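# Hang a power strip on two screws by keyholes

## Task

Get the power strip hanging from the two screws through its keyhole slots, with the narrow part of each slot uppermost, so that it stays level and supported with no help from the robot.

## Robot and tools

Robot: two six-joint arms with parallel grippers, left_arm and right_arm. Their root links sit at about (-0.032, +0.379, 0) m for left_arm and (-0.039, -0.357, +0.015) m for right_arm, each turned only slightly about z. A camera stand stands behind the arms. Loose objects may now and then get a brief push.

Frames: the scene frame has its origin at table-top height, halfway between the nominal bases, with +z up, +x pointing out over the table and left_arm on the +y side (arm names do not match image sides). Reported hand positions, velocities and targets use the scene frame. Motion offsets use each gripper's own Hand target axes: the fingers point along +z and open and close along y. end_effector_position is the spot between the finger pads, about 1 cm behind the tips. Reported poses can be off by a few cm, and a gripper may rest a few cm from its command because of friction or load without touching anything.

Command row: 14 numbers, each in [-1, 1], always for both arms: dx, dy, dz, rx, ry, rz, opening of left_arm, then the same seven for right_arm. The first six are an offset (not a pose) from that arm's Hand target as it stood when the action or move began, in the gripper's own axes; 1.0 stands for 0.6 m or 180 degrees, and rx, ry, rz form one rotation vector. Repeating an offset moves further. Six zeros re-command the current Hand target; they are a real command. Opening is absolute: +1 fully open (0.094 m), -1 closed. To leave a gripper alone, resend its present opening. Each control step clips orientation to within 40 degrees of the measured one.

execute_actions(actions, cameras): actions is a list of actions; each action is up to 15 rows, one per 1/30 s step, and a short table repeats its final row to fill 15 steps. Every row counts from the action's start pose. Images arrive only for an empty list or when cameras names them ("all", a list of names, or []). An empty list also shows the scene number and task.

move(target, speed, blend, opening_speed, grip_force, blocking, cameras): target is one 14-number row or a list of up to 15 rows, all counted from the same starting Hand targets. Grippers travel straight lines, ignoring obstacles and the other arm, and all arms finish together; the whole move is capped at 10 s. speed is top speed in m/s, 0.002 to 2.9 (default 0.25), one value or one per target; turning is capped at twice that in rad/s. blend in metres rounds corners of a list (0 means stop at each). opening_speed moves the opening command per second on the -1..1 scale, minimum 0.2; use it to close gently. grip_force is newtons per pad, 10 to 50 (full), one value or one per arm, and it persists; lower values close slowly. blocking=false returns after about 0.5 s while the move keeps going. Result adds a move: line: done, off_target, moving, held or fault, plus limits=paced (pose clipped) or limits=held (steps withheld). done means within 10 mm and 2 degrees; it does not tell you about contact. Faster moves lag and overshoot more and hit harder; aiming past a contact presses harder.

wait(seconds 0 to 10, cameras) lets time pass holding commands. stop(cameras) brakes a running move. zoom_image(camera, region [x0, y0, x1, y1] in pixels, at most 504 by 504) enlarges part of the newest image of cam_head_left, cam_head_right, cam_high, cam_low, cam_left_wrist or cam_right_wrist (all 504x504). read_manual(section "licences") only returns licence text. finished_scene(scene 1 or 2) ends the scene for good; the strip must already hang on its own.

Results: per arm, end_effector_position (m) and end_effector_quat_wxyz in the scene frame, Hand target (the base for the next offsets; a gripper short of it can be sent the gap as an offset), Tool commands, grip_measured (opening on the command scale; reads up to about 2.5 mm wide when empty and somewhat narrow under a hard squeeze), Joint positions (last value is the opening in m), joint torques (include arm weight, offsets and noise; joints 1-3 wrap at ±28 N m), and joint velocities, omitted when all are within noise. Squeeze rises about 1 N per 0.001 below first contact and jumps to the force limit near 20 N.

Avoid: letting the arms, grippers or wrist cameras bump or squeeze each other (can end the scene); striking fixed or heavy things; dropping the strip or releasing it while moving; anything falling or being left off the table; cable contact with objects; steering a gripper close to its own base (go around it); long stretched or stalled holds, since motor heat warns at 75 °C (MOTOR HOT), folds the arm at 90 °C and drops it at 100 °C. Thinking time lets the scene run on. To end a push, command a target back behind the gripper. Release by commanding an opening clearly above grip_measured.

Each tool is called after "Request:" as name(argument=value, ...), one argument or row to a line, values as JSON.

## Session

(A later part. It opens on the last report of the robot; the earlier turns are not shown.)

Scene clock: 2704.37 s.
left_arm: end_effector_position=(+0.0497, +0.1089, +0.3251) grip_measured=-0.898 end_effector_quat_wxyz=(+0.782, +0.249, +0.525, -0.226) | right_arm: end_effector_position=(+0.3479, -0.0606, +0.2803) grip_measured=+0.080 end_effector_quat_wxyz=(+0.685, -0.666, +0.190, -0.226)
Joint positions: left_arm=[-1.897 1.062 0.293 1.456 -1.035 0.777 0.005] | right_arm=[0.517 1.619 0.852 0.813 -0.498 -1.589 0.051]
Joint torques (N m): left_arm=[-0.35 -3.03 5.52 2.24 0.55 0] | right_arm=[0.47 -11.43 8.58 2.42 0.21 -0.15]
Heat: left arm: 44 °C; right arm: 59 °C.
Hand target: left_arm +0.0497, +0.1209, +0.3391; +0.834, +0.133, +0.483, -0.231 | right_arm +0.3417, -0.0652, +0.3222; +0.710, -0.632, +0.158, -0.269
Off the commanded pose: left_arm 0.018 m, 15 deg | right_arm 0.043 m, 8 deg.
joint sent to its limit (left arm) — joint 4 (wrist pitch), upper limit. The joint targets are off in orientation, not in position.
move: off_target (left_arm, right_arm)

Request:
move(
  target=[0,0,0,0,0,0,-0.9,0,0.003,0.03,0,0,0,-0.6],
  speed=0.05,
)

Request:
move(
  target=[0,0,0,0,0,0,-0.9,0,0.003,0.012,0,0,0,-0.6],
  speed=0.03,
)

Request:
move(
  target=[0,0,0,0,0,0,-0.9,0,0.003,0.008,0,0,0,-0.6],
  speed=0.03,
)

Scene clock: 2717.17 s.
left_arm: end_effector_position=(+0.0497, +0.1089, +0.3251) grip_measured=-0.898 end_effector_quat_wxyz=(+0.782, +0.249, +0.525, -0.226) | right_arm: end_effector_position=(+0.3440, -0.0535, +0.2788) grip_measured=+0.080 end_effector_quat_wxyz=(+0.683, -0.668, +0.190, -0.225)
Joint positions: left_arm=[-1.897 1.062 0.293 1.456 -1.035 0.777 0.005] | right_arm=[0.542 1.619 0.852 0.806 -0.476 -1.594 0.051]
Joint torques (N m): left_arm=[-0.1 -2.92 5.19 2.34 0.62 0.05] | right_arm=[0.36 -7.34 13.78 2.41 0.22 -0.16]
Heat: left arm: 44 °C; right arm: 60 °C.
Hand target: left_arm +0.0497, +0.1209, +0.3391; +0.834, +0.133, +0.483, -0.231 | right_arm +0.3522, -0.0505, +0.3232; +0.710, -0.632, +0.158, -0.269
Off the commanded pose: left_arm 0.018 m, 15 deg | right_arm 0.045 m, 8 deg.
joint sent to its limit (left arm) — joint 4 (wrist pitch), upper limit. The joint targets are off in orientation, not in position.
move: off_target (left_arm, right_arm)

Scene clock: 2718.00 s.
left_arm: end_effector_position=(+0.0497, +0.1089, +0.3251) grip_measured=-0.898 end_effector_quat_wxyz=(+0.782, +0.249, +0.525, -0.226) | right_arm: end_effector_position=(+0.3479, -0.0484, +0.2819) grip_measured=+0.080 end_effector_quat_wxyz=(+0.684, -0.667, +0.189, -0.227)
Joint positions: left_arm=[-1.897 1.062 0.293 1.456 -1.035 0.777 0.005] | right_arm=[0.551 1.637 0.878 0.803 -0.465 -1.596 0.051]
Joint torques (N m): left_arm=[-0.35 -2.97 5.39 2.3 0.54 0.08] | right_arm=[0.39 -6.79 13.78 2.44 0.18 -0.14]
Heat: left arm: 44 °C; right arm: 60 °C.
Hand target: left_arm +0.0497, +0.1209, +0.3391; +0.834, +0.133, +0.483, -0.231 | right_arm +0.3566, -0.0446, +0.3225; +0.710, -0.632, +0.158, -0.269
Off the commanded pose: left_arm 0.018 m, 15 deg | right_arm 0.042 m, 8 deg.
joint sent to its limit (left arm) — joint 4 (wrist pitch), upper limit. The joint targets are off in orientation, not in position.
move: off_target (left_arm, right_arm)

Scene clock: 2718.73 s.
left_arm: end_effector_position=(+0.0497, +0.1089, +0.3251) grip_measured=-0.898 end_effector_quat_wxyz=(+0.782, +0.249, +0.525, -0.226) | right_arm: end_effector_position=(+0.3495, -0.0455, +0.2815) grip_measured=+0.080 end_effector_quat_wxyz=(+0.684, -0.667, +0.187, -0.227)
Joint positions: left_arm=[-1.897 1.062 0.293 1.456 -1.035 0.777 0.005] | right_arm=[0.554 1.649 0.89 0.803 -0.464 -1.598 0.051]
Joint torques (N m): left_arm=[-0.2 -3.02 5.64 2.35 0.57 0.04] | right_arm=[0.58 -6.39 14.11 2.46 0.23 -0.13]
Heat: left arm: 44 °C; right arm: 60 °C.
Hand target: left_arm +0.0497, +0.1209, +0.3391; +0.834, +0.133, +0.483, -0.231 | right_arm +0.3596, -0.0405, +0.3215; +0.710, -0.632, +0.158, -0.269
Off the commanded pose: left_arm 0.018 m, 15 deg | right_arm 0.042 m, 8 deg.
joint sent to its limit (left arm) — joint 4 (wrist pitch), upper limit. The joint targets are off in orientation, not in position.
move: off_target (left_arm, right_arm)

Request:
move(
  target=[0,0,0,0,0,0,-0.9,0.014,0.006,0.003,0,0,0,-0.6],
  speed=0.03,
  cameras=["cam_head_left","cam_left_wrist"],
)

Request:
zoom_image(
  camera="cam_left_wrist",
  region=[80, 130, 240, 290],
)

Request:
zoom_image(
  camera="cam_head_left",
  region=[260, 200, 360, 300],
)

Scene clock: 2725.90 s.
left_arm: end_effector_position=(+0.0497, +0.1089, +0.3251) grip_measured=-0.898 end_effector_quat_wxyz=(+0.782, +0.249, +0.525, -0.226) | right_arm: end_effector_position=(+0.3521, -0.0428, +0.2813) grip_measured=+0.080 end_effector_quat_wxyz=(+0.687, -0.669, +0.180, -0.221)
Joint positions: left_arm=[-1.897 1.062 0.293 1.456 -1.035 0.777 0.005] | right_arm=[0.548 1.669 0.911 0.804 -0.492 -1.598 0.051]
Joint torques (N m): left_arm=[-0.38 -2.81 5.35 2.37 0.57 0.04] | right_arm=[-0.79 -6.23 13.81 2.51 0.33 -0.11]
Heat: left arm: 44 °C; right arm: 59 °C.
Hand target: left_arm +0.0497, +0.1209, +0.3391; +0.834, +0.133, +0.483, -0.231 | right_arm +0.3681, -0.0438, +0.3192; +0.710, -0.632, +0.158, -0.269
Off the commanded pose: left_arm 0.018 m, 15 deg | right_arm 0.041 m, 8 deg.
joint sent to its limit (left arm) — joint 4 (wrist pitch), upper limit. The joint targets are off in orientation, not in position.
move: off_target (left_arm, right_arm)
camera_calibration:
cam_left_wrist: T_world_to_cam=[[-0.680559, -0.731948, -0.0330295, 0.118278], [-0.267882, 0.290526, -0.918604, 0.295304], [0.681967, -0.616317, -0.393796, 0.25559], [0, 0, 0, 1]] pos_world=[-0.014702, 0.158304, 0.375825]
Images, in order (width x height): cam_head_left 504x504, cam_left_wrist 504x504.

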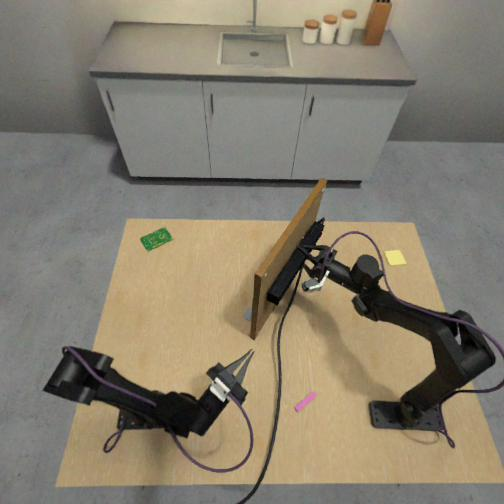

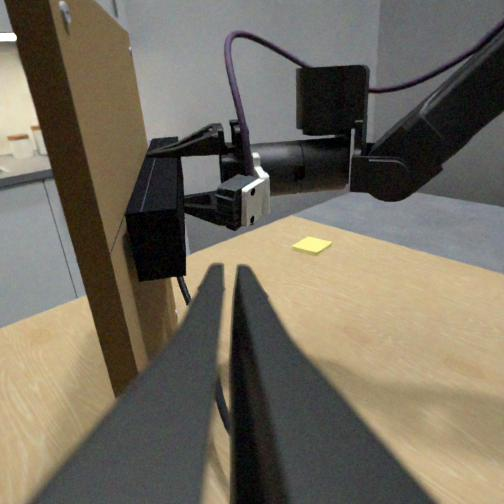

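Scaled by 3.150 from the camera's 504x504 image, which has a finer 720x720 frame.

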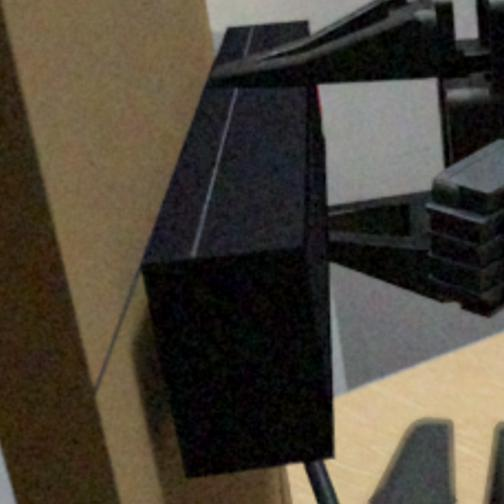

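Scaled by 5.040 from the camera's 504x504 image, which has a finer 720x720 frame.

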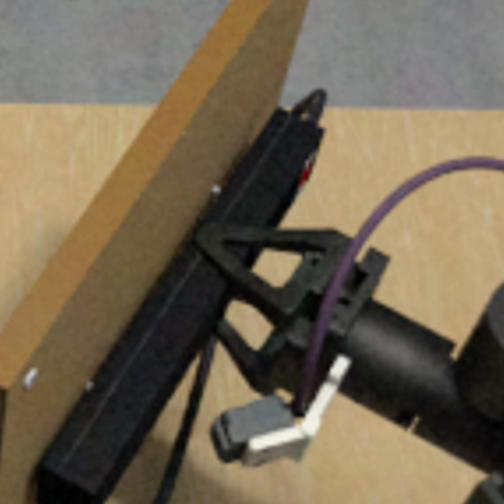

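Request:
move(
  target=[
    [0,0,0,0,0,0,-0.9,0.004,0,-0.022,0,0,0,-0.6],
    [0,0,0,0,0,0,-0.9,0.016,0,-0.022,0,0,0,-0.6],
    [0,0,0,0,0,0,-0.9,0.016,0,-0.004,0,0,0,-0.6],
  ],
  speed=0.03,
  cameras=["cam_head_left","cam_left_wrist"],
)

Request:
zoom_image(
  camera="cam_left_wrist",
  region=[80, 130, 240, 290],
)

Request:
zoom_image(
  camera="cam_head_left",
  region=[260, 200, 360, 300],
)

Scene clock: 2738.80 s.
left_arm: end_effector_position=(+0.0497, +0.1089, +0.3251) grip_measured=-0.898 end_effector_quat_wxyz=(+0.782, +0.249, +0.525, -0.226) | right_arm: end_effector_position=(+0.3649, -0.0553, +0.2773) grip_measured=+0.080 end_effector_quat_wxyz=(+0.682, -0.668, +0.192, -0.226)
Joint positions: left_arm=[-1.897 1.062 0.293 1.456 -1.035 0.777 0.005] | right_arm=[0.51 1.684 0.918 0.804 -0.503 -1.593 0.051]
Joint torques (N m): left_arm=[-0.14 -3.04 5.53 2.33 0.56 0.01] | right_arm=[0.27 -7.04 13.97 2.52 0.16 -0.11]
Heat: left arm: 44 °C; right arm: 59 °C.
Hand target: left_arm +0.0497, +0.1209, +0.3391; +0.834, +0.133, +0.483, -0.231 | right_arm +0.3745, -0.0513, +0.3197; +0.709, -0.632, +0.158, -0.269
Off the commanded pose: left_arm 0.018 m, 15 deg | right_arm 0.044 m, 8 deg.
joint sent to its limit (left arm) — joint 4 (wrist pitch), upper limit. The joint targets are off in orientation, not in position.
move: off_target (left_arm, right_arm)
camera_calibration:
cam_left_wrist: T_world_to_cam=[[-0.680559, -0.731948, -0.0330295, 0.118278], [-0.267882, 0.290526, -0.918604, 0.295304], [0.681967, -0.616317, -0.393796, 0.25559], [0, 0, 0, 1]] pos_world=[-0.014702, 0.158304, 0.375825]
Images, in order (width x height): cam_head_left 504x504, cam_left_wrist 504x504.

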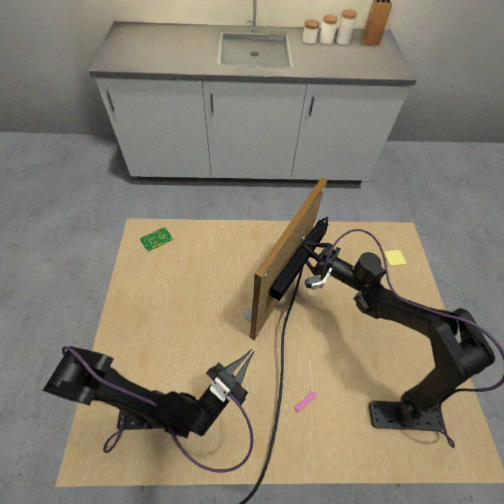

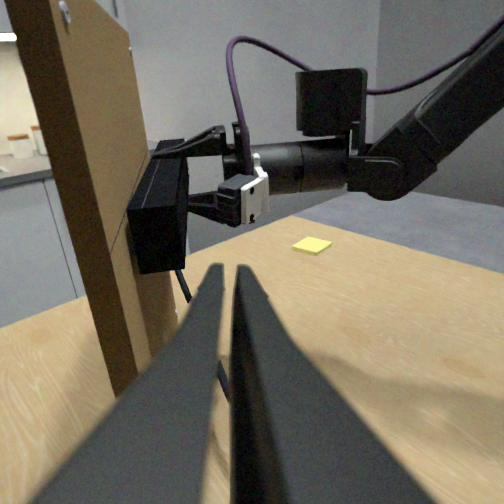

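Scaled by 3.150 from the camera's 504x504 image, which has a finer 720x720 frame.

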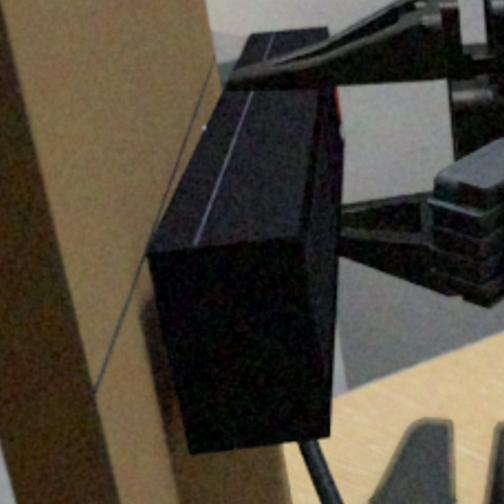

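Scaled by 5.040 from the camera's 504x504 image, which has a finer 720x720 frame.

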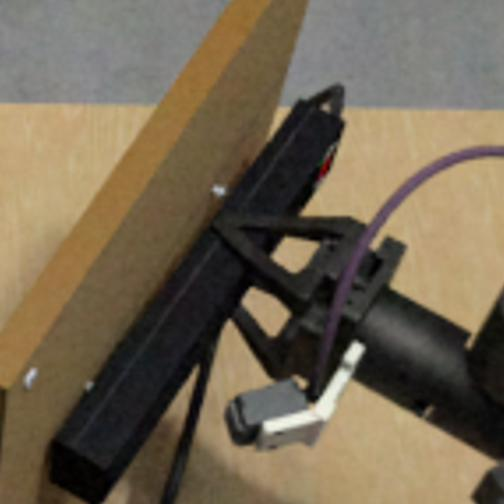

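Request:
move(
  target=[0,0,0,0,0,0,-0.9,-0.014,0,0.006,0,0,0,-0.6],
  speed=0.03,
)

Request:
move(
  target=[0,0,0,0,0,0,-0.9,0,0.002,0.012,0,-0.01,0,-0.6],
  speed=0.03,
  cameras=["cam_head_left","cam_left_wrist"],
)

Request:
zoom_image(
  camera="cam_left_wrist",
  region=[80, 130, 240, 290],
)

Request:
zoom_image(
  camera="cam_head_left",
  region=[260, 200, 360, 300],
)

Scene clock: 2747.70 s.
left_arm: end_effector_position=(+0.0497, +0.1089, +0.3251) grip_measured=-0.898 end_effector_quat_wxyz=(+0.782, +0.249, +0.525, -0.226) | right_arm: end_effector_position=(+0.3621, -0.0508, +0.2773) grip_measured=+0.080 end_effector_quat_wxyz=(+0.683, -0.669, +0.191, -0.225)
Joint positions: left_arm=[-1.897 1.062 0.293 1.456 -1.035 0.777 0.005] | right_arm=[0.523 1.684 0.918 0.804 -0.494 -1.593 0.051]
Joint torques (N m): left_arm=[-0.27 -2.84 5.24 2.31 0.57 0.02] | right_arm=[1.51 -7.19 13.65 2.52 0.33 -0.13]
Heat: left arm: 44 °C; right arm: 59 °C.
Hand target: left_arm +0.0497, +0.1209, +0.3391; +0.834, +0.133, +0.483, -0.231 | right_arm +0.3698, -0.0435, +0.3193; +0.710, -0.632, +0.159, -0.269
Off the commanded pose: left_arm 0.018 m, 15 deg | right_arm 0.043 m, 8 deg.
joint sent to its limit (left arm) — joint 4 (wrist pitch), upper limit. The joint targets are off in orientation, not in position.
move: off_target (left_arm, right_arm)

Scene clock: 2748.47 s.
left_arm: end_effector_position=(+0.0497, +0.1089, +0.3251) grip_measured=-0.898 end_effector_quat_wxyz=(+0.782, +0.249, +0.525, -0.226) | right_arm: end_effector_position=(+0.3650, -0.0466, +0.2788) grip_measured=+0.080 end_effector_quat_wxyz=(+0.685, -0.669, +0.183, -0.222)
Joint positions: left_arm=[-1.897 1.062 0.293 1.456 -1.035 0.777 0.005] | right_arm=[0.523 1.704 0.943 0.804 -0.51 -1.597 0.051]
Joint torques (N m): left_arm=[-0.23 -3.19 5.52 2.31 0.56 0.03] | right_arm=[0.99 -6.46 14.97 2.43 0.11 -0.1]
Heat: left arm: 44 °C; right arm: 59 °C.
Hand target: left_arm +0.0497, +0.1209, +0.3391; +0.834, +0.133, +0.483, -0.231 | right_arm +0.3740, -0.0376, +0.3193; +0.712, -0.636, +0.147, -0.259
Off the commanded pose: left_arm 0.018 m, 15 deg | right_arm 0.042 m, 8 deg.
joint sent to its limit (left arm) — joint 4 (wrist pitch), upper limit. The joint targets are off in orientation, not in position.
move: off_target (left_arm, right_arm)
camera_calibration:
cam_left_wrist: T_world_to_cam=[[-0.680559, -0.731948, -0.0330295, 0.118278], [-0.267882, 0.290526, -0.918604, 0.295304], [0.681967, -0.616317, -0.393796, 0.25559], [0, 0, 0, 1]] pos_world=[-0.014702, 0.158304, 0.375825]
Images, in order (width x height): cam_head_left 504x504, cam_left_wrist 504x504.

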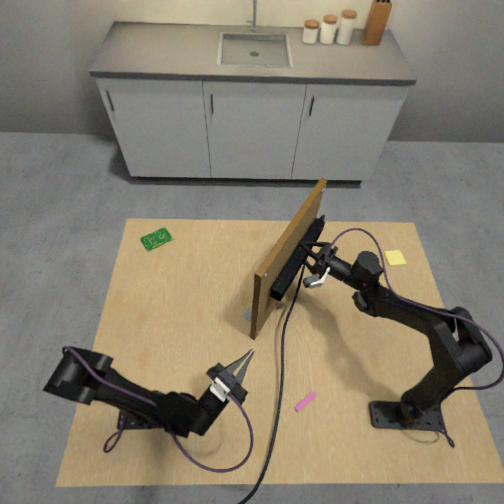

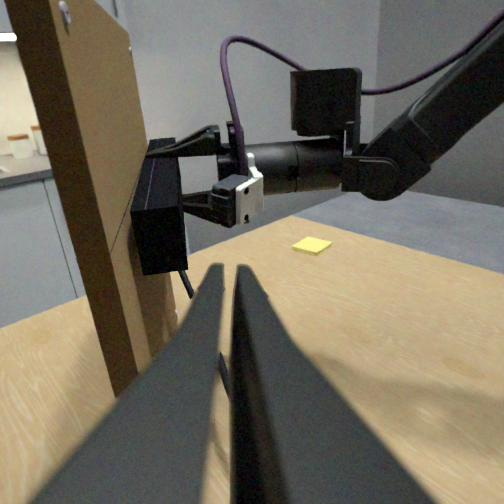

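Scaled by 3.150 from the camera's 504x504 image, which has a finer 720x720 frame.

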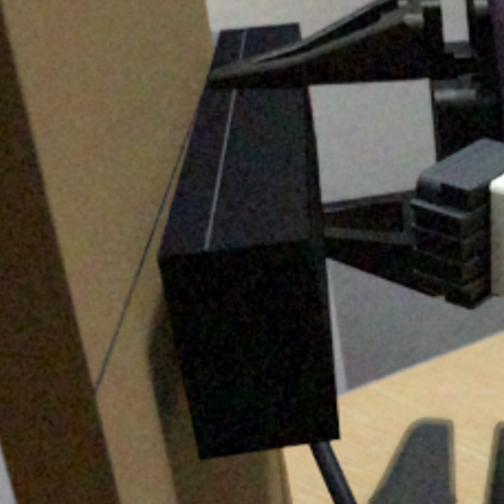

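Scaled by 5.040 from the camera's 504x504 image, which has a finer 720x720 frame.

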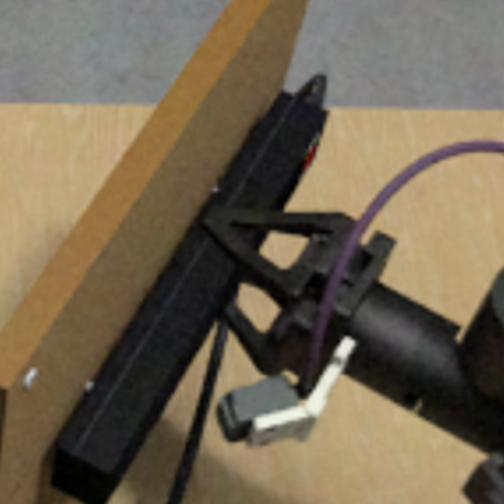

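Request:
move(
  target=[0,0,0,0,0,0,-0.9,-0.01,0,0.008,0,0.012,0,-0.6],
  speed=0.02,
)

Request:
move(
  target=[0,0,0,0,0,0,-0.9,-0.005,0,0.008,0,0.012,0,-0.6],
  speed=0.02,
  cameras=["cam_head_left","cam_left_wrist"],
)

Request:
zoom_image(
  camera="cam_left_wrist",
  region=[80, 130, 240, 290],
)

Request:
zoom_image(
  camera="cam_head_left",
  region=[260, 200, 360, 300],
)

Scene clock: 2760.27 s.
left_arm: end_effector_position=(+0.0497, +0.1089, +0.3251) grip_measured=-0.898 end_effector_quat_wxyz=(+0.782, +0.249, +0.525, -0.226) | right_arm: end_effector_position=(+0.3653, -0.0461, +0.2789) grip_measured=+0.080 end_effector_quat_wxyz=(+0.684, -0.669, +0.185, -0.224)
Joint positions: left_arm=[-1.897 1.062 0.293 1.456 -1.035 0.777 0.005] | right_arm=[0.527 1.704 0.943 0.804 -0.499 -1.597 0.051]
Joint torques (N m): left_arm=[-0.5 -2.85 5.33 2.28 0.52 0.02] | right_arm=[4.36 -7.01 14.01 2.46 0.76 -0.11]
Heat: left arm: 44 °C; right arm: 58 °C.
Hand target: left_arm +0.0497, +0.1209, +0.3391; +0.834, +0.133, +0.483, -0.231 | right_arm +0.3716, -0.0302, +0.3193; +0.709, -0.631, +0.161, -0.271
Off the commanded pose: left_arm 0.018 m, 15 deg | right_arm 0.044 m, 8 deg.
joint sent to its limit (left arm) — joint 4 (wrist pitch), upper limit. The joint targets are off in orientation, not in position.
move: off_target (left_arm, right_arm)

Scene clock: 2761.67 s.
left_arm: end_effector_position=(+0.0497, +0.1089, +0.3251) grip_measured=-0.898 end_effector_quat_wxyz=(+0.782, +0.249, +0.525, -0.226) | right_arm: end_effector_position=(+0.3660, -0.0455, +0.2794) grip_measured=+0.080 end_effector_quat_wxyz=(+0.681, -0.668, +0.193, -0.230)
Joint positions: left_arm=[-1.897 1.062 0.293 1.456 -1.035 0.777 0.005] | right_arm=[0.536 1.698 0.943 0.793 -0.47 -1.599 0.051]
Joint torques (N m): left_arm=[-0.43 -3.03 5.38 2.34 0.51 0.01] | right_arm=[6.32 -6.57 13.94 2.56 1.09 -0.08]
Heat: left arm: 44 °C; right arm: 58 °C.
Hand target: left_arm +0.0497, +0.1209, +0.3391; +0.834, +0.133, +0.483, -0.231 | right_arm +0.3720, -0.0246, +0.3198; +0.706, -0.626, +0.174, -0.283
Off the commanded pose: left_arm 0.018 m, 15 deg | right_arm 0.046 m, 8 deg.
joint sent to its limit (left arm) — joint 4 (wrist pitch), upper limit. The joint targets are off in orientation, not in position.
move: off_target (left_arm, right_arm)
camera_calibration:
cam_left_wrist: T_world_to_cam=[[-0.680559, -0.731948, -0.0330295, 0.118278], [-0.267882, 0.290526, -0.918604, 0.295304], [0.681967, -0.616317, -0.393796, 0.25559], [0, 0, 0, 1]] pos_world=[-0.014702, 0.158304, 0.375825]
Images, in order (width x height): cam_head_left 504x504, cam_left_wrist 504x504.

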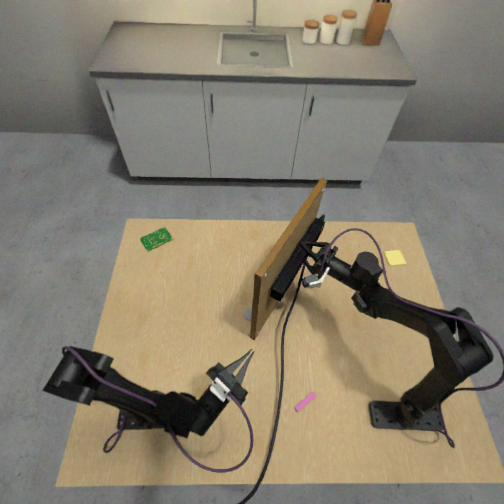

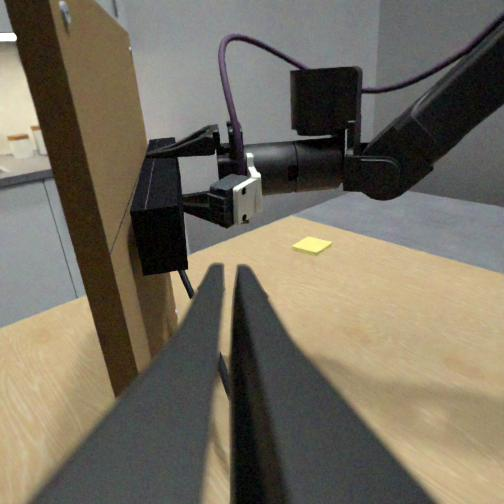

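Scaled by 3.150 from the camera's 504x504 image, which has a finer 720x720 frame.

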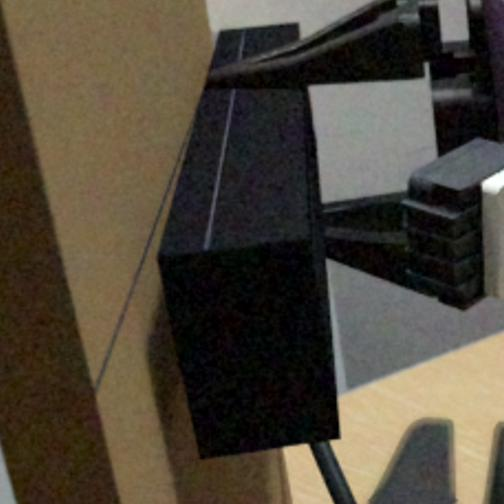

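Scaled by 5.040 from the camera's 504x504 image, which has a finer 720x720 frame.

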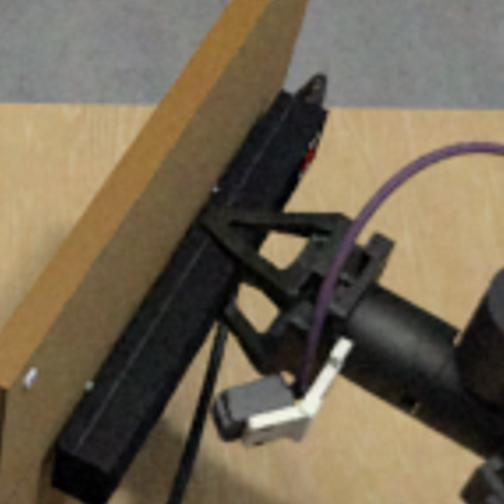

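Request:
move(
  target=[0,0,0,0,0,0,-0.9,0.006,0,0.003,0,0.01,0.012,-0.6],
  speed=0.02,
  cameras=["cam_left_wrist"],
)

Request:
zoom_image(
  camera="cam_left_wrist",
  region=[80, 130, 240, 290],
)

Request:
move(
  target=[0,0,0,0,0,0,-0.9,0,0,0,0,0.0,-0.024,-0.6],
  speed=0.02,
  cameras=["cam_left_wrist"],
)

Request:
zoom_image(
  camera="cam_left_wrist",
  region=[80, 130, 240, 290],
)

Scene clock: 2778.67 s.
left_arm: end_effector_position=(+0.0497, +0.1089, +0.3251) grip_measured=-0.898 end_effector_quat_wxyz=(+0.782, +0.249, +0.525, -0.226) | right_arm: end_effector_position=(+0.3664, -0.0455, +0.2795) grip_measured=+0.080 end_effector_quat_wxyz=(+0.680, -0.665, +0.201, -0.234)
Joint positions: left_arm=[-1.897 1.062 0.293 1.456 -1.035 0.777 0.005] | right_arm=[0.545 1.694 0.938 0.793 -0.443 -1.593 0.051]
Joint torques (N m): left_arm=[-0.36 -3 5.31 2.31 0.55 0.08] | right_arm=[6.12 -6.08 14.65 2.57 1.21 0.18]
Heat: left arm: 44 °C; right arm: 60 °C.
Hand target: left_arm +0.0497, +0.1209, +0.3391; +0.834, +0.133, +0.483, -0.231 | right_arm +0.3758, -0.0254, +0.3206; +0.708, -0.618, +0.197, -0.279
Off the commanded pose: left_arm 0.018 m, 15 deg | right_arm 0.047 m, 8 deg.
joint sent to its limit (left arm) — joint 4 (wrist pitch), upper limit. The joint targets are off in orientation, not in position.
move: off_target (left_arm, right_arm)
camera_calibration:
cam_left_wrist: T_world_to_cam=[[-0.680559, -0.731948, -0.0330295, 0.118278], [-0.267882, 0.290526, -0.918604, 0.295304], [0.681967, -0.616317, -0.393796, 0.25559], [0, 0, 0, 1]] pos_world=[-0.014702, 0.158304, 0.375825]
Images, in order (width x height): cam_left_wrist 504x504.

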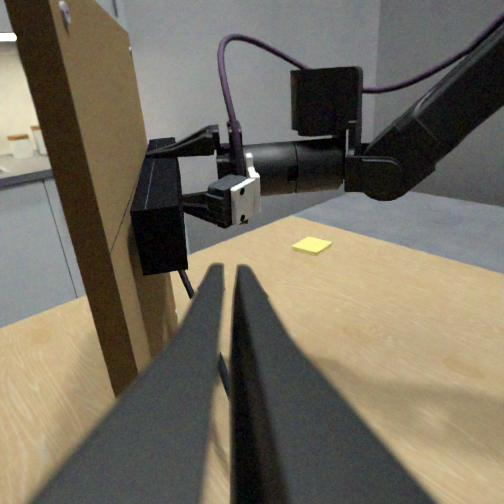

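Scaled by 3.150 from the camera's 504x504 image, which has a finer 720x720 frame.

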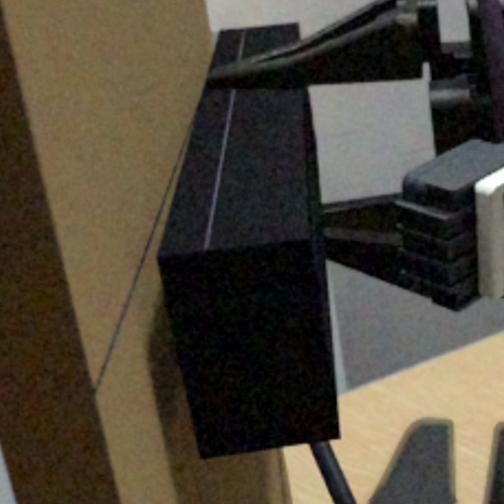

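Scene clock: 2781.03 s.
left_arm: end_effector_position=(+0.0497, +0.1089, +0.3251) grip_measured=-0.898 end_effector_quat_wxyz=(+0.782, +0.249, +0.525, -0.226) | right_arm: end_effector_position=(+0.3663, -0.0456, +0.2792) grip_measured=+0.080 end_effector_quat_wxyz=(+0.677, -0.665, +0.203, -0.241)
Joint positions: left_arm=[-1.897 1.062 0.293 1.456 -1.035 0.777 0.005] | right_arm=[0.551 1.69 0.934 0.792 -0.424 -1.603 0.051]
Joint torques (N m): left_arm=[-0.32 -3.03 5.41 2.3 0.56 0.03] | right_arm=[5.7 -5.83 15.09 2.55 1.08 -0.41]
Heat: left arm: 44 °C; right arm: 60 °C.
Hand target: left_arm +0.0497, +0.1209, +0.3391; +0.834, +0.133, +0.483, -0.231 | right_arm +0.3759, -0.0254, +0.3205; +0.697, -0.625, +0.173, -0.306
Off the commanded pose: left_arm 0.018 m, 15 deg | right_arm 0.047 m, 10 deg.
joint sent to its limit (left arm) — joint 4 (wrist pitch), upper limit. The joint targets are off in orientation, not in position.
move: off_target (left_arm, right_arm)
camera_calibration:
cam_left_wrist: T_world_to_cam=[[-0.680559, -0.731948, -0.0330295, 0.118278], [-0.267882, 0.290526, -0.918604, 0.295304], [0.681967, -0.616317, -0.393796, 0.25559], [0, 0, 0, 1]] pos_world=[-0.014702, 0.158304, 0.375825]
Images, in order (width x height): cam_left_wrist 504x504.

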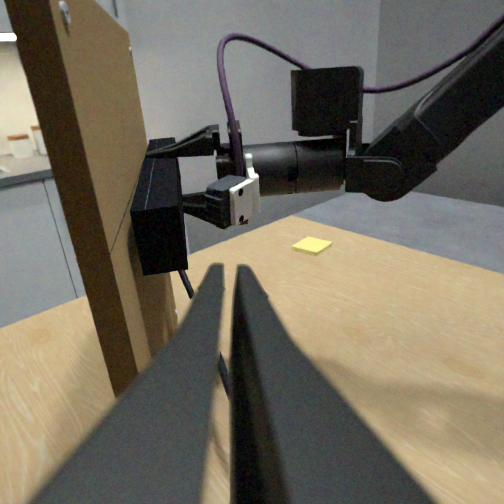

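Scaled by 3.150 from the camera's 504x504 image, which has a finer 720x720 frame.

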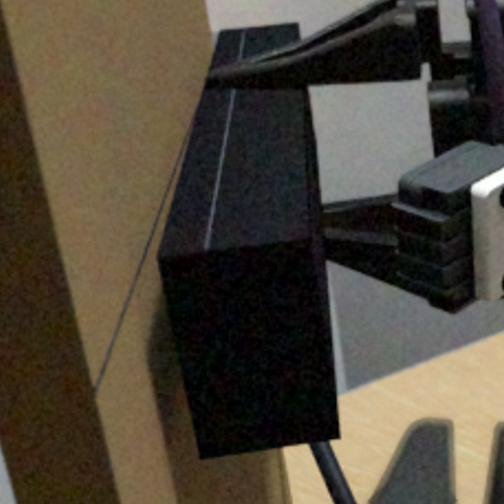

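Request:
move(
  target=[0.163,-0.053,0.104,0.017,0.166,-0.004,-0.9,0,0,0,0,0,0.012,-0.6],
  speed=0.12,
  cameras=["cam_head_left","cam_left_wrist"],
)

Scene clock: 2802.27 s.
left_arm: end_effector_position=(+0.1204, +0.0449, +0.2773) grip_measured=-0.898 end_effector_quat_wxyz=(+0.677, +0.213, +0.677, -0.197) | right_arm: end_effector_position=(+0.3663, -0.0458, +0.2794) grip_measured=+0.080 end_effector_quat_wxyz=(+0.675, -0.665, +0.207, -0.243)
Joint positions: left_arm=[-1.598 1.208 0.62 0.576 -0.978 0.011 0.005] | right_arm=[0.554 1.685 0.933 0.784 -0.413 -1.602 0.051]
Joint torques (N m): left_arm=[0.53 -3.52 9.88 1.7 0.08 -0.14] | right_arm=[5.35 -5.37 15.12 2.65 0.95 -0.1]
Heat: left arm: 44 °C; right arm: 61 °C.
Hand target: left_arm +0.1214, +0.0407, +0.2854; +0.676, +0.207, +0.676, -0.206 | right_arm +0.3759, -0.0255, +0.3205; +0.703, -0.621, +0.185, -0.292
Off the commanded pose: left_arm 0.009 m, 1 deg | right_arm 0.047 m, 9 deg.
move: off_target (right_arm)
camera_calibration:
cam_left_wrist: T_world_to_cam=[[-0.578657, -0.807054, 0.117554, 0.0673763], [-0.597019, 0.320971, -0.735219, 0.276395], [0.55563, -0.495622, -0.667559, 0.234827], [0, 0, 0, 1]] pos_world=[0.073524, 0.0820468, 0.352051]
Images, in order (width x height): cam_head_left 504x504, cam_left_wrist 504x504.

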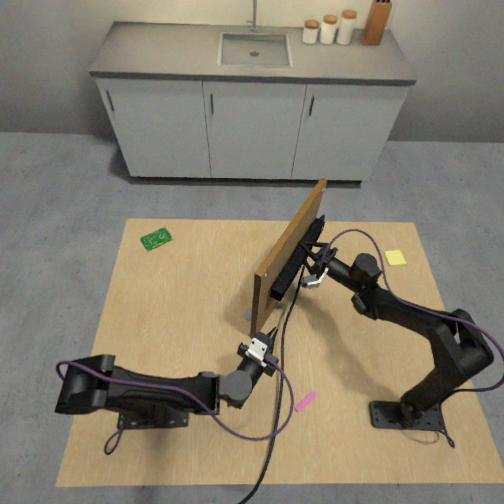

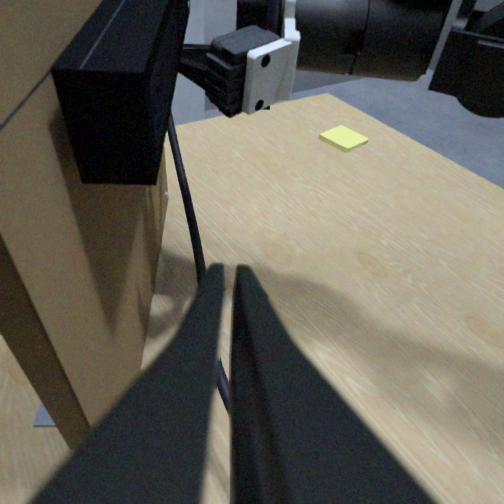

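Request:
move(
  target=[0.008,-0.01,0.19,0,0,0,-0.9,0,0,0,0,0,0,-0.6],
  speed=0.08,
  cameras=["cam_head_left","cam_left_wrist"],
)

Request:
zoom_image(
  camera="cam_head_left",
  region=[240, 200, 360, 320],
)

Scene clock: 2810.10 s.
left_arm: end_effector_position=(+0.2105, -0.0218, +0.2723) grip_measured=-0.898 end_effector_quat_wxyz=(+0.673, +0.214, +0.681, -0.194) | right_arm: end_effector_position=(+0.3663, -0.0458, +0.2794) grip_measured=+0.080 end_effector_quat_wxyz=(+0.675, -0.665, +0.207, -0.243)
Joint positions: left_arm=[-1.31 1.552 0.882 0.647 -0.692 0.01 0.005] | right_arm=[0.554 1.685 0.933 0.784 -0.413 -1.602 0.051]
Joint torques (N m): left_arm=[0.5 -5.75 9.89 2.03 0.09 -0.17] | right_arm=[5.34 -5.37 15.12 2.65 0.95 -0.09]
Heat: left arm: 43 °C; right arm: 62 °C.
Hand target: left_arm +0.2126, -0.0280, +0.2805; +0.676, +0.207, +0.676, -0.207 | right_arm +0.3759, -0.0255, +0.3205; +0.703, -0.621, +0.185, -0.292
Off the commanded pose: left_arm 0.011 m, 2 deg | right_arm 0.047 m, 9 deg.
move: off_target (left_arm, right_arm)
camera_calibration:
cam_left_wrist: T_world_to_cam=[[-0.575588, -0.809777, 0.113838, 0.0664801], [-0.603163, 0.326417, -0.727768, 0.347207], [0.552171, -0.487558, -0.676309, 0.151698], [0, 0, 0, 1]] pos_world=[0.163924, 0.0144613, 0.347713]
Images, in order (width x height): cam_head_left 504x504, cam_left_wrist 504x504.

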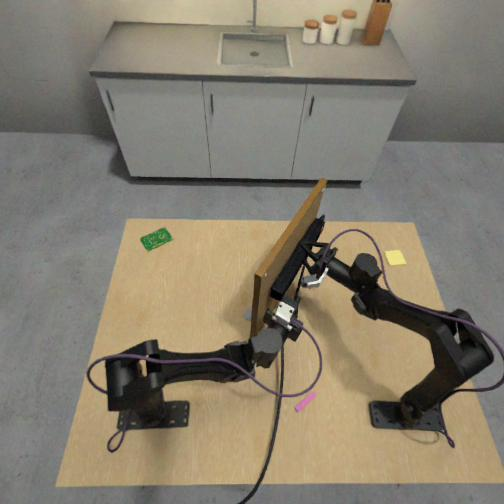

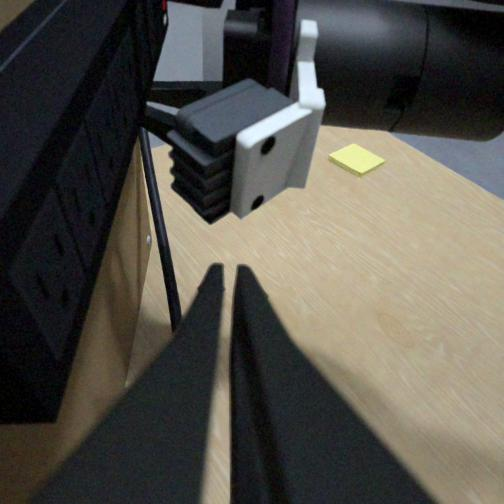

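Scaled by 4.200 from the camera's 504x504 image, which has a finer 720x720 frame.

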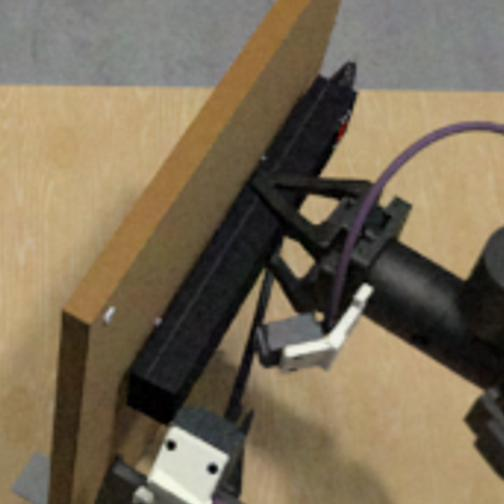

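Request:
move(
  target=[0,0.05,0.01,0,0,0,-0.9,0,0,0,0,0,0,-0.6],
  speed=0.04,
)

Request:
move(
  target=[0,0.025,0,0,0,0,-0.9,0,0,0,0,0,0,-0.6],
  speed=0.02,
  cameras=["cam_head_left","cam_left_wrist"],
)

Request:
zoom_image(
  camera="cam_head_left",
  region=[240, 200, 360, 320],
)

Scene clock: 2818.57 s.
left_arm: end_effector_position=(+0.2356, -0.0119, +0.2702) grip_measured=-0.898 end_effector_quat_wxyz=(+0.672, +0.215, +0.682, -0.194) | right_arm: end_effector_position=(+0.3663, -0.0458, +0.2794) grip_measured=+0.080 end_effector_quat_wxyz=(+0.675, -0.665, +0.207, -0.243)
Joint positions: left_arm=[-1.223 1.55 0.875 0.648 -0.604 0.009 0.005] | right_arm=[0.554 1.685 0.933 0.784 -0.413 -1.602 0.051]
Joint torques (N m): left_arm=[0.57 -9.89 6.49 2.03 0.13 -0.1] | right_arm=[5.35 -5.37 15.12 2.64 0.95 -0.1]
Heat: left arm: 42 °C; right arm: 62 °C.
Hand target: left_arm +0.2344, -0.0064, +0.2805; +0.676, +0.207, +0.676, -0.206 | right_arm +0.3759, -0.0255, +0.3205; +0.703, -0.621, +0.185, -0.292
Off the commanded pose: left_arm 0.012 m, 2 deg | right_arm 0.047 m, 9 deg.
move: off_target (left_arm, right_arm)

Scene clock: 2819.70 s.
left_arm: end_effector_position=(+0.2335, -0.0103, +0.2710) grip_measured=-0.898 end_effector_quat_wxyz=(+0.666, +0.228, +0.677, -0.215) | right_arm: end_effector_position=(+0.3663, -0.0458, +0.2794) grip_measured=+0.080 end_effector_quat_wxyz=(+0.675, -0.665, +0.207, -0.243)
Joint positions: left_arm=[-1.202 1.522 0.848 0.649 -0.532 0 0.005] | right_arm=[0.554 1.685 0.933 0.784 -0.413 -1.602 0.051]
Joint torques (N m): left_arm=[2.56 -9.81 6.31 2.14 -0.24 -0.01] | right_arm=[5.35 -5.37 15.12 2.64 0.95 -0.1]
Heat: left arm: 42 °C; right arm: 63 °C.
Hand target: left_arm +0.2427, +0.0059, +0.2806; +0.676, +0.207, +0.676, -0.207 | right_arm +0.3759, -0.0255, +0.3205; +0.703, -0.621, +0.185, -0.292
Off the commanded pose: left_arm 0.021 m, 3 deg | right_arm 0.047 m, 9 deg.
move: off_target (left_arm, right_arm)
camera_calibration:
cam_left_wrist: T_world_to_cam=[[-0.616148, -0.777452, 0.126213, 0.0957091], [-0.592061, 0.351491, -0.725202, 0.353425], [0.519447, -0.521557, -0.67687, 0.151097], [0, 0, 0, 1]] pos_world=[0.189733, 0.0289892, 0.346498]
Images, in order (width x height): cam_head_left 504x504, cam_left_wrist 504x504.

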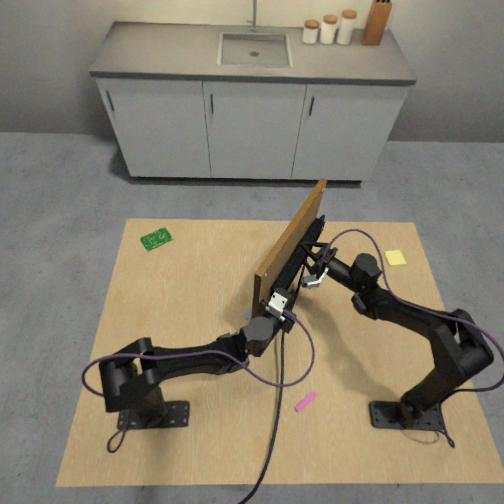

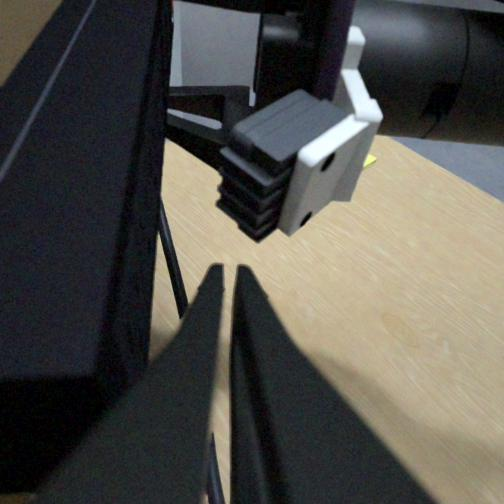

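Scaled by 4.200 from the camera's 504x504 image, which has a finer 720x720 frame.

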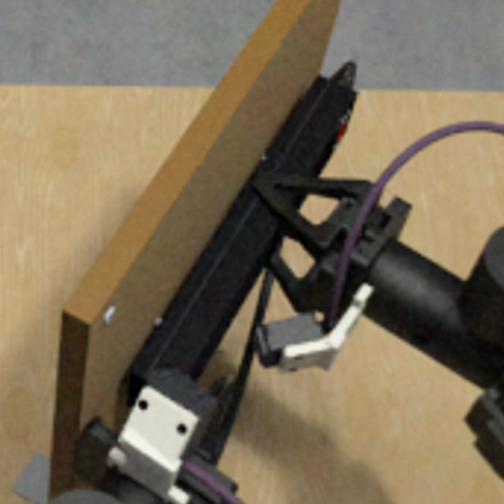

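Request:
move(
  target=[0,0.02,0,0,0,0,-0.9,0,0,0,0,0,0,-0.6],
  speed=0.02,
  cameras=["cam_head_left"],
)

Request:
zoom_image(
  camera="cam_head_left",
  region=[240, 200, 360, 320],
)

Scene clock: 2827.67 s.
left_arm: end_effector_position=(+0.2285, -0.0119, +0.2720) grip_measured=-0.898 end_effector_quat_wxyz=(+0.659, +0.242, +0.671, -0.239) | right_arm: end_effector_position=(+0.3663, -0.0458, +0.2794) grip_measured=+0.080 end_effector_quat_wxyz=(+0.675, -0.665, +0.207, -0.243)
Joint positions: left_arm=[-1.19 1.5 0.829 0.651 -0.463 -0.01 0.005] | right_arm=[0.554 1.685 0.933 0.784 -0.413 -1.602 0.051]
Joint torques (N m): left_arm=[4.81 -9.62 6.09 2.04 -0.65 0.11] | right_arm=[5.35 -5.37 15.12 2.65 0.95 -0.1]
Heat: left arm: 43 °C; right arm: 63 °C.
Hand target: left_arm +0.2494, +0.0158, +0.2806; +0.676, +0.207, +0.676, -0.207 | right_arm +0.3759, -0.0255, +0.3205; +0.703, -0.621, +0.185, -0.292
Off the commanded pose: left_arm 0.036 m, 6 deg | right_arm 0.047 m, 9 deg.
move: off_target (left_arm, right_arm)
Images, in order (width x height): cam_head_left 504x504.

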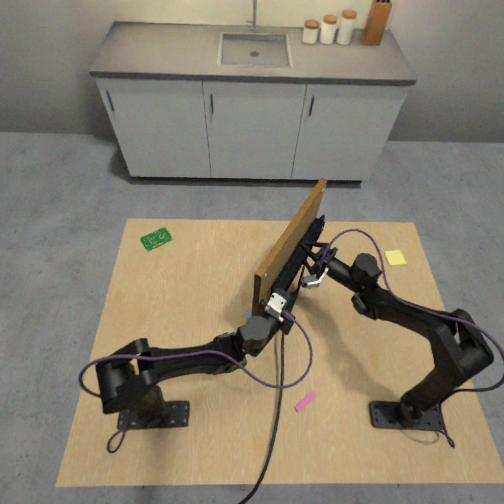

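Scaled by 4.200 from the camera's 504x504 image, which has a finer 720x720 frame.

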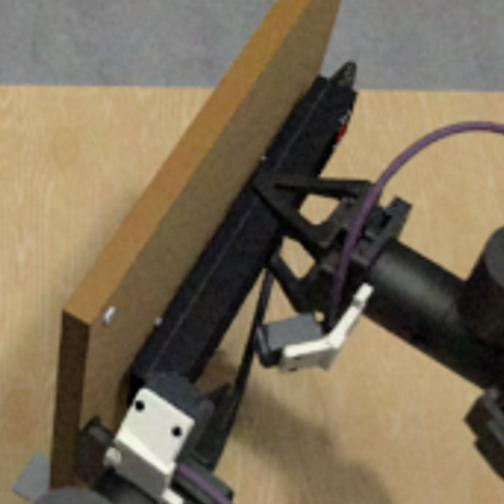

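Request:
move(
  target=[0,-0.035,0,0,0,0,-0.9,0.004,0,-0.018,0,0,0,-0.6],
  speed=0.03,
)

Request:
move(
  target=[0,0,0,0,0,0,-0.9,0,0,0,0,0,0.015,-0.6],
  speed=0.03,
)

Request:
move(
  target=[0,0,0,0,0,0,-0.9,0,0,0,0,0,0.015,-0.6],
  speed=0.03,
  cameras=["cam_head_left"],
)

Request:
zoom_image(
  camera="cam_head_left",
  region=[240, 200, 360, 320],
)

Scene clock: 2844.50 s.
left_arm: end_effector_position=(+0.2288, -0.0077, +0.2722) grip_measured=-0.898 end_effector_quat_wxyz=(+0.664, +0.228, +0.676, -0.224) | right_arm: end_effector_position=(+0.3661, -0.0459, +0.2790) grip_measured=+0.080 end_effector_quat_wxyz=(+0.675, -0.665, +0.207, -0.242)
Joint positions: left_arm=[-1.207 1.5 0.829 0.651 -0.524 -0.01 0.005] | right_arm=[0.554 1.685 0.932 0.785 -0.412 -1.601 0.051]
Joint torques (N m): left_arm=[0.54 -6.61 8.96 2.06 -0.61 0.1] | right_arm=[3.77 -7.17 12.14 2.74 0.8 -0.1]
Heat: left arm: 43 °C; right arm: 63 °C.
Hand target: left_arm +0.2377, -0.0015, +0.2805; +0.676, +0.207, +0.676, -0.207 | right_arm +0.3710, -0.0353, +0.3191; +0.703, -0.621, +0.185, -0.293
Off the commanded pose: left_arm 0.014 m, 3 deg | right_arm 0.042 m, 9 deg.
move: off_target (left_arm, right_arm)

Scene clock: 2845.40 s.
left_arm: end_effector_position=(+0.2288, -0.0077, +0.2722) grip_measured=-0.898 end_effector_quat_wxyz=(+0.664, +0.228, +0.676, -0.224) | right_arm: end_effector_position=(+0.3660, -0.0462, +0.2791) grip_measured=+0.080 end_effector_quat_wxyz=(+0.676, -0.664, +0.210, -0.241)
Joint positions: left_arm=[-1.207 1.5 0.829 0.651 -0.524 -0.01 0.005] | right_arm=[0.555 1.684 0.929 0.787 -0.409 -1.594 0.051]
Joint torques (N m): left_arm=[0.36 -6.27 9.32 2.03 -0.61 0.09] | right_arm=[3.62 -6.97 12.34 2.73 0.73 0.26]
Heat: left arm: 43 °C; right arm: 63 °C.
Hand target: left_arm +0.2378, -0.0015, +0.2805; +0.676, +0.207, +0.676, -0.206 | right_arm +0.3709, -0.0352, +0.3189; +0.710, -0.617, +0.200, -0.276
Off the commanded pose: left_arm 0.014 m, 3 deg | right_arm 0.042 m, 8 deg.
move: off_target (left_arm, right_arm)

Scene clock: 2846.53 s.
left_arm: end_effector_position=(+0.2288, -0.0077, +0.2722) grip_measured=-0.898 end_effector_quat_wxyz=(+0.664, +0.228, +0.676, -0.224) | right_arm: end_effector_position=(+0.3660, -0.0462, +0.2803) grip_measured=+0.080 end_effector_quat_wxyz=(+0.682, -0.658, +0.223, -0.228)
Joint positions: left_arm=[-1.207 1.5 0.829 0.651 -0.524 -0.01 0.005] | right_arm=[0.555 1.684 0.929 0.792 -0.409 -1.552 0.051]
Joint torques (N m): left_arm=[0.73 -6.31 9.33 2.05 -0.57 0.07] | right_arm=[3.6 -6.9 12.41 2.68 0.73 0.27]
Heat: left arm: 43 °C; right arm: 63 °C.
Hand target: left_arm +0.2378, -0.0015, +0.2805; +0.676, +0.207, +0.676, -0.206 | right_arm +0.3709, -0.0351, +0.3189; +0.716, -0.612, +0.214, -0.259
Off the commanded pose: left_arm 0.014 m, 3 deg | right_arm 0.040 m, 7 deg.
move: off_target (left_arm, right_arm)
Images, in order (width x height): cam_head_left 504x504.

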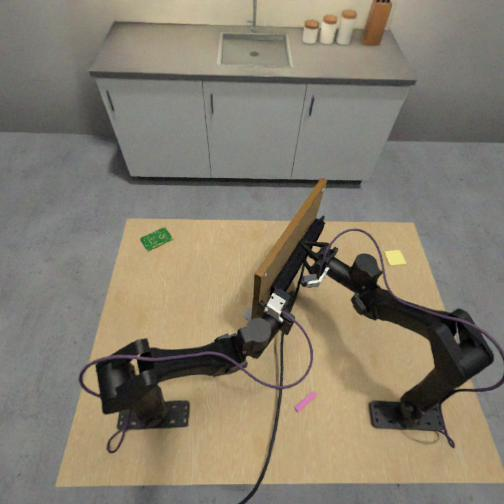

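Scaled by 4.200 from the camera's 504x504 image, which has a finer 720x720 frame.

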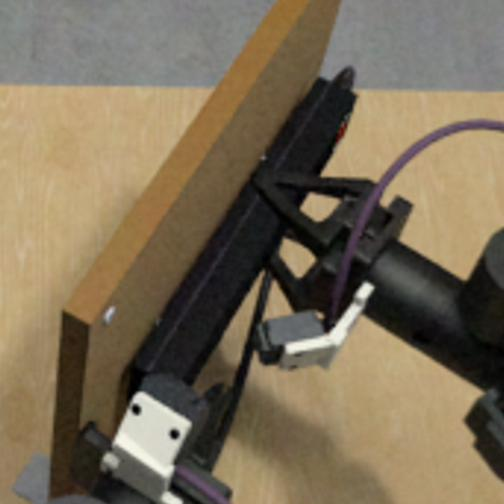

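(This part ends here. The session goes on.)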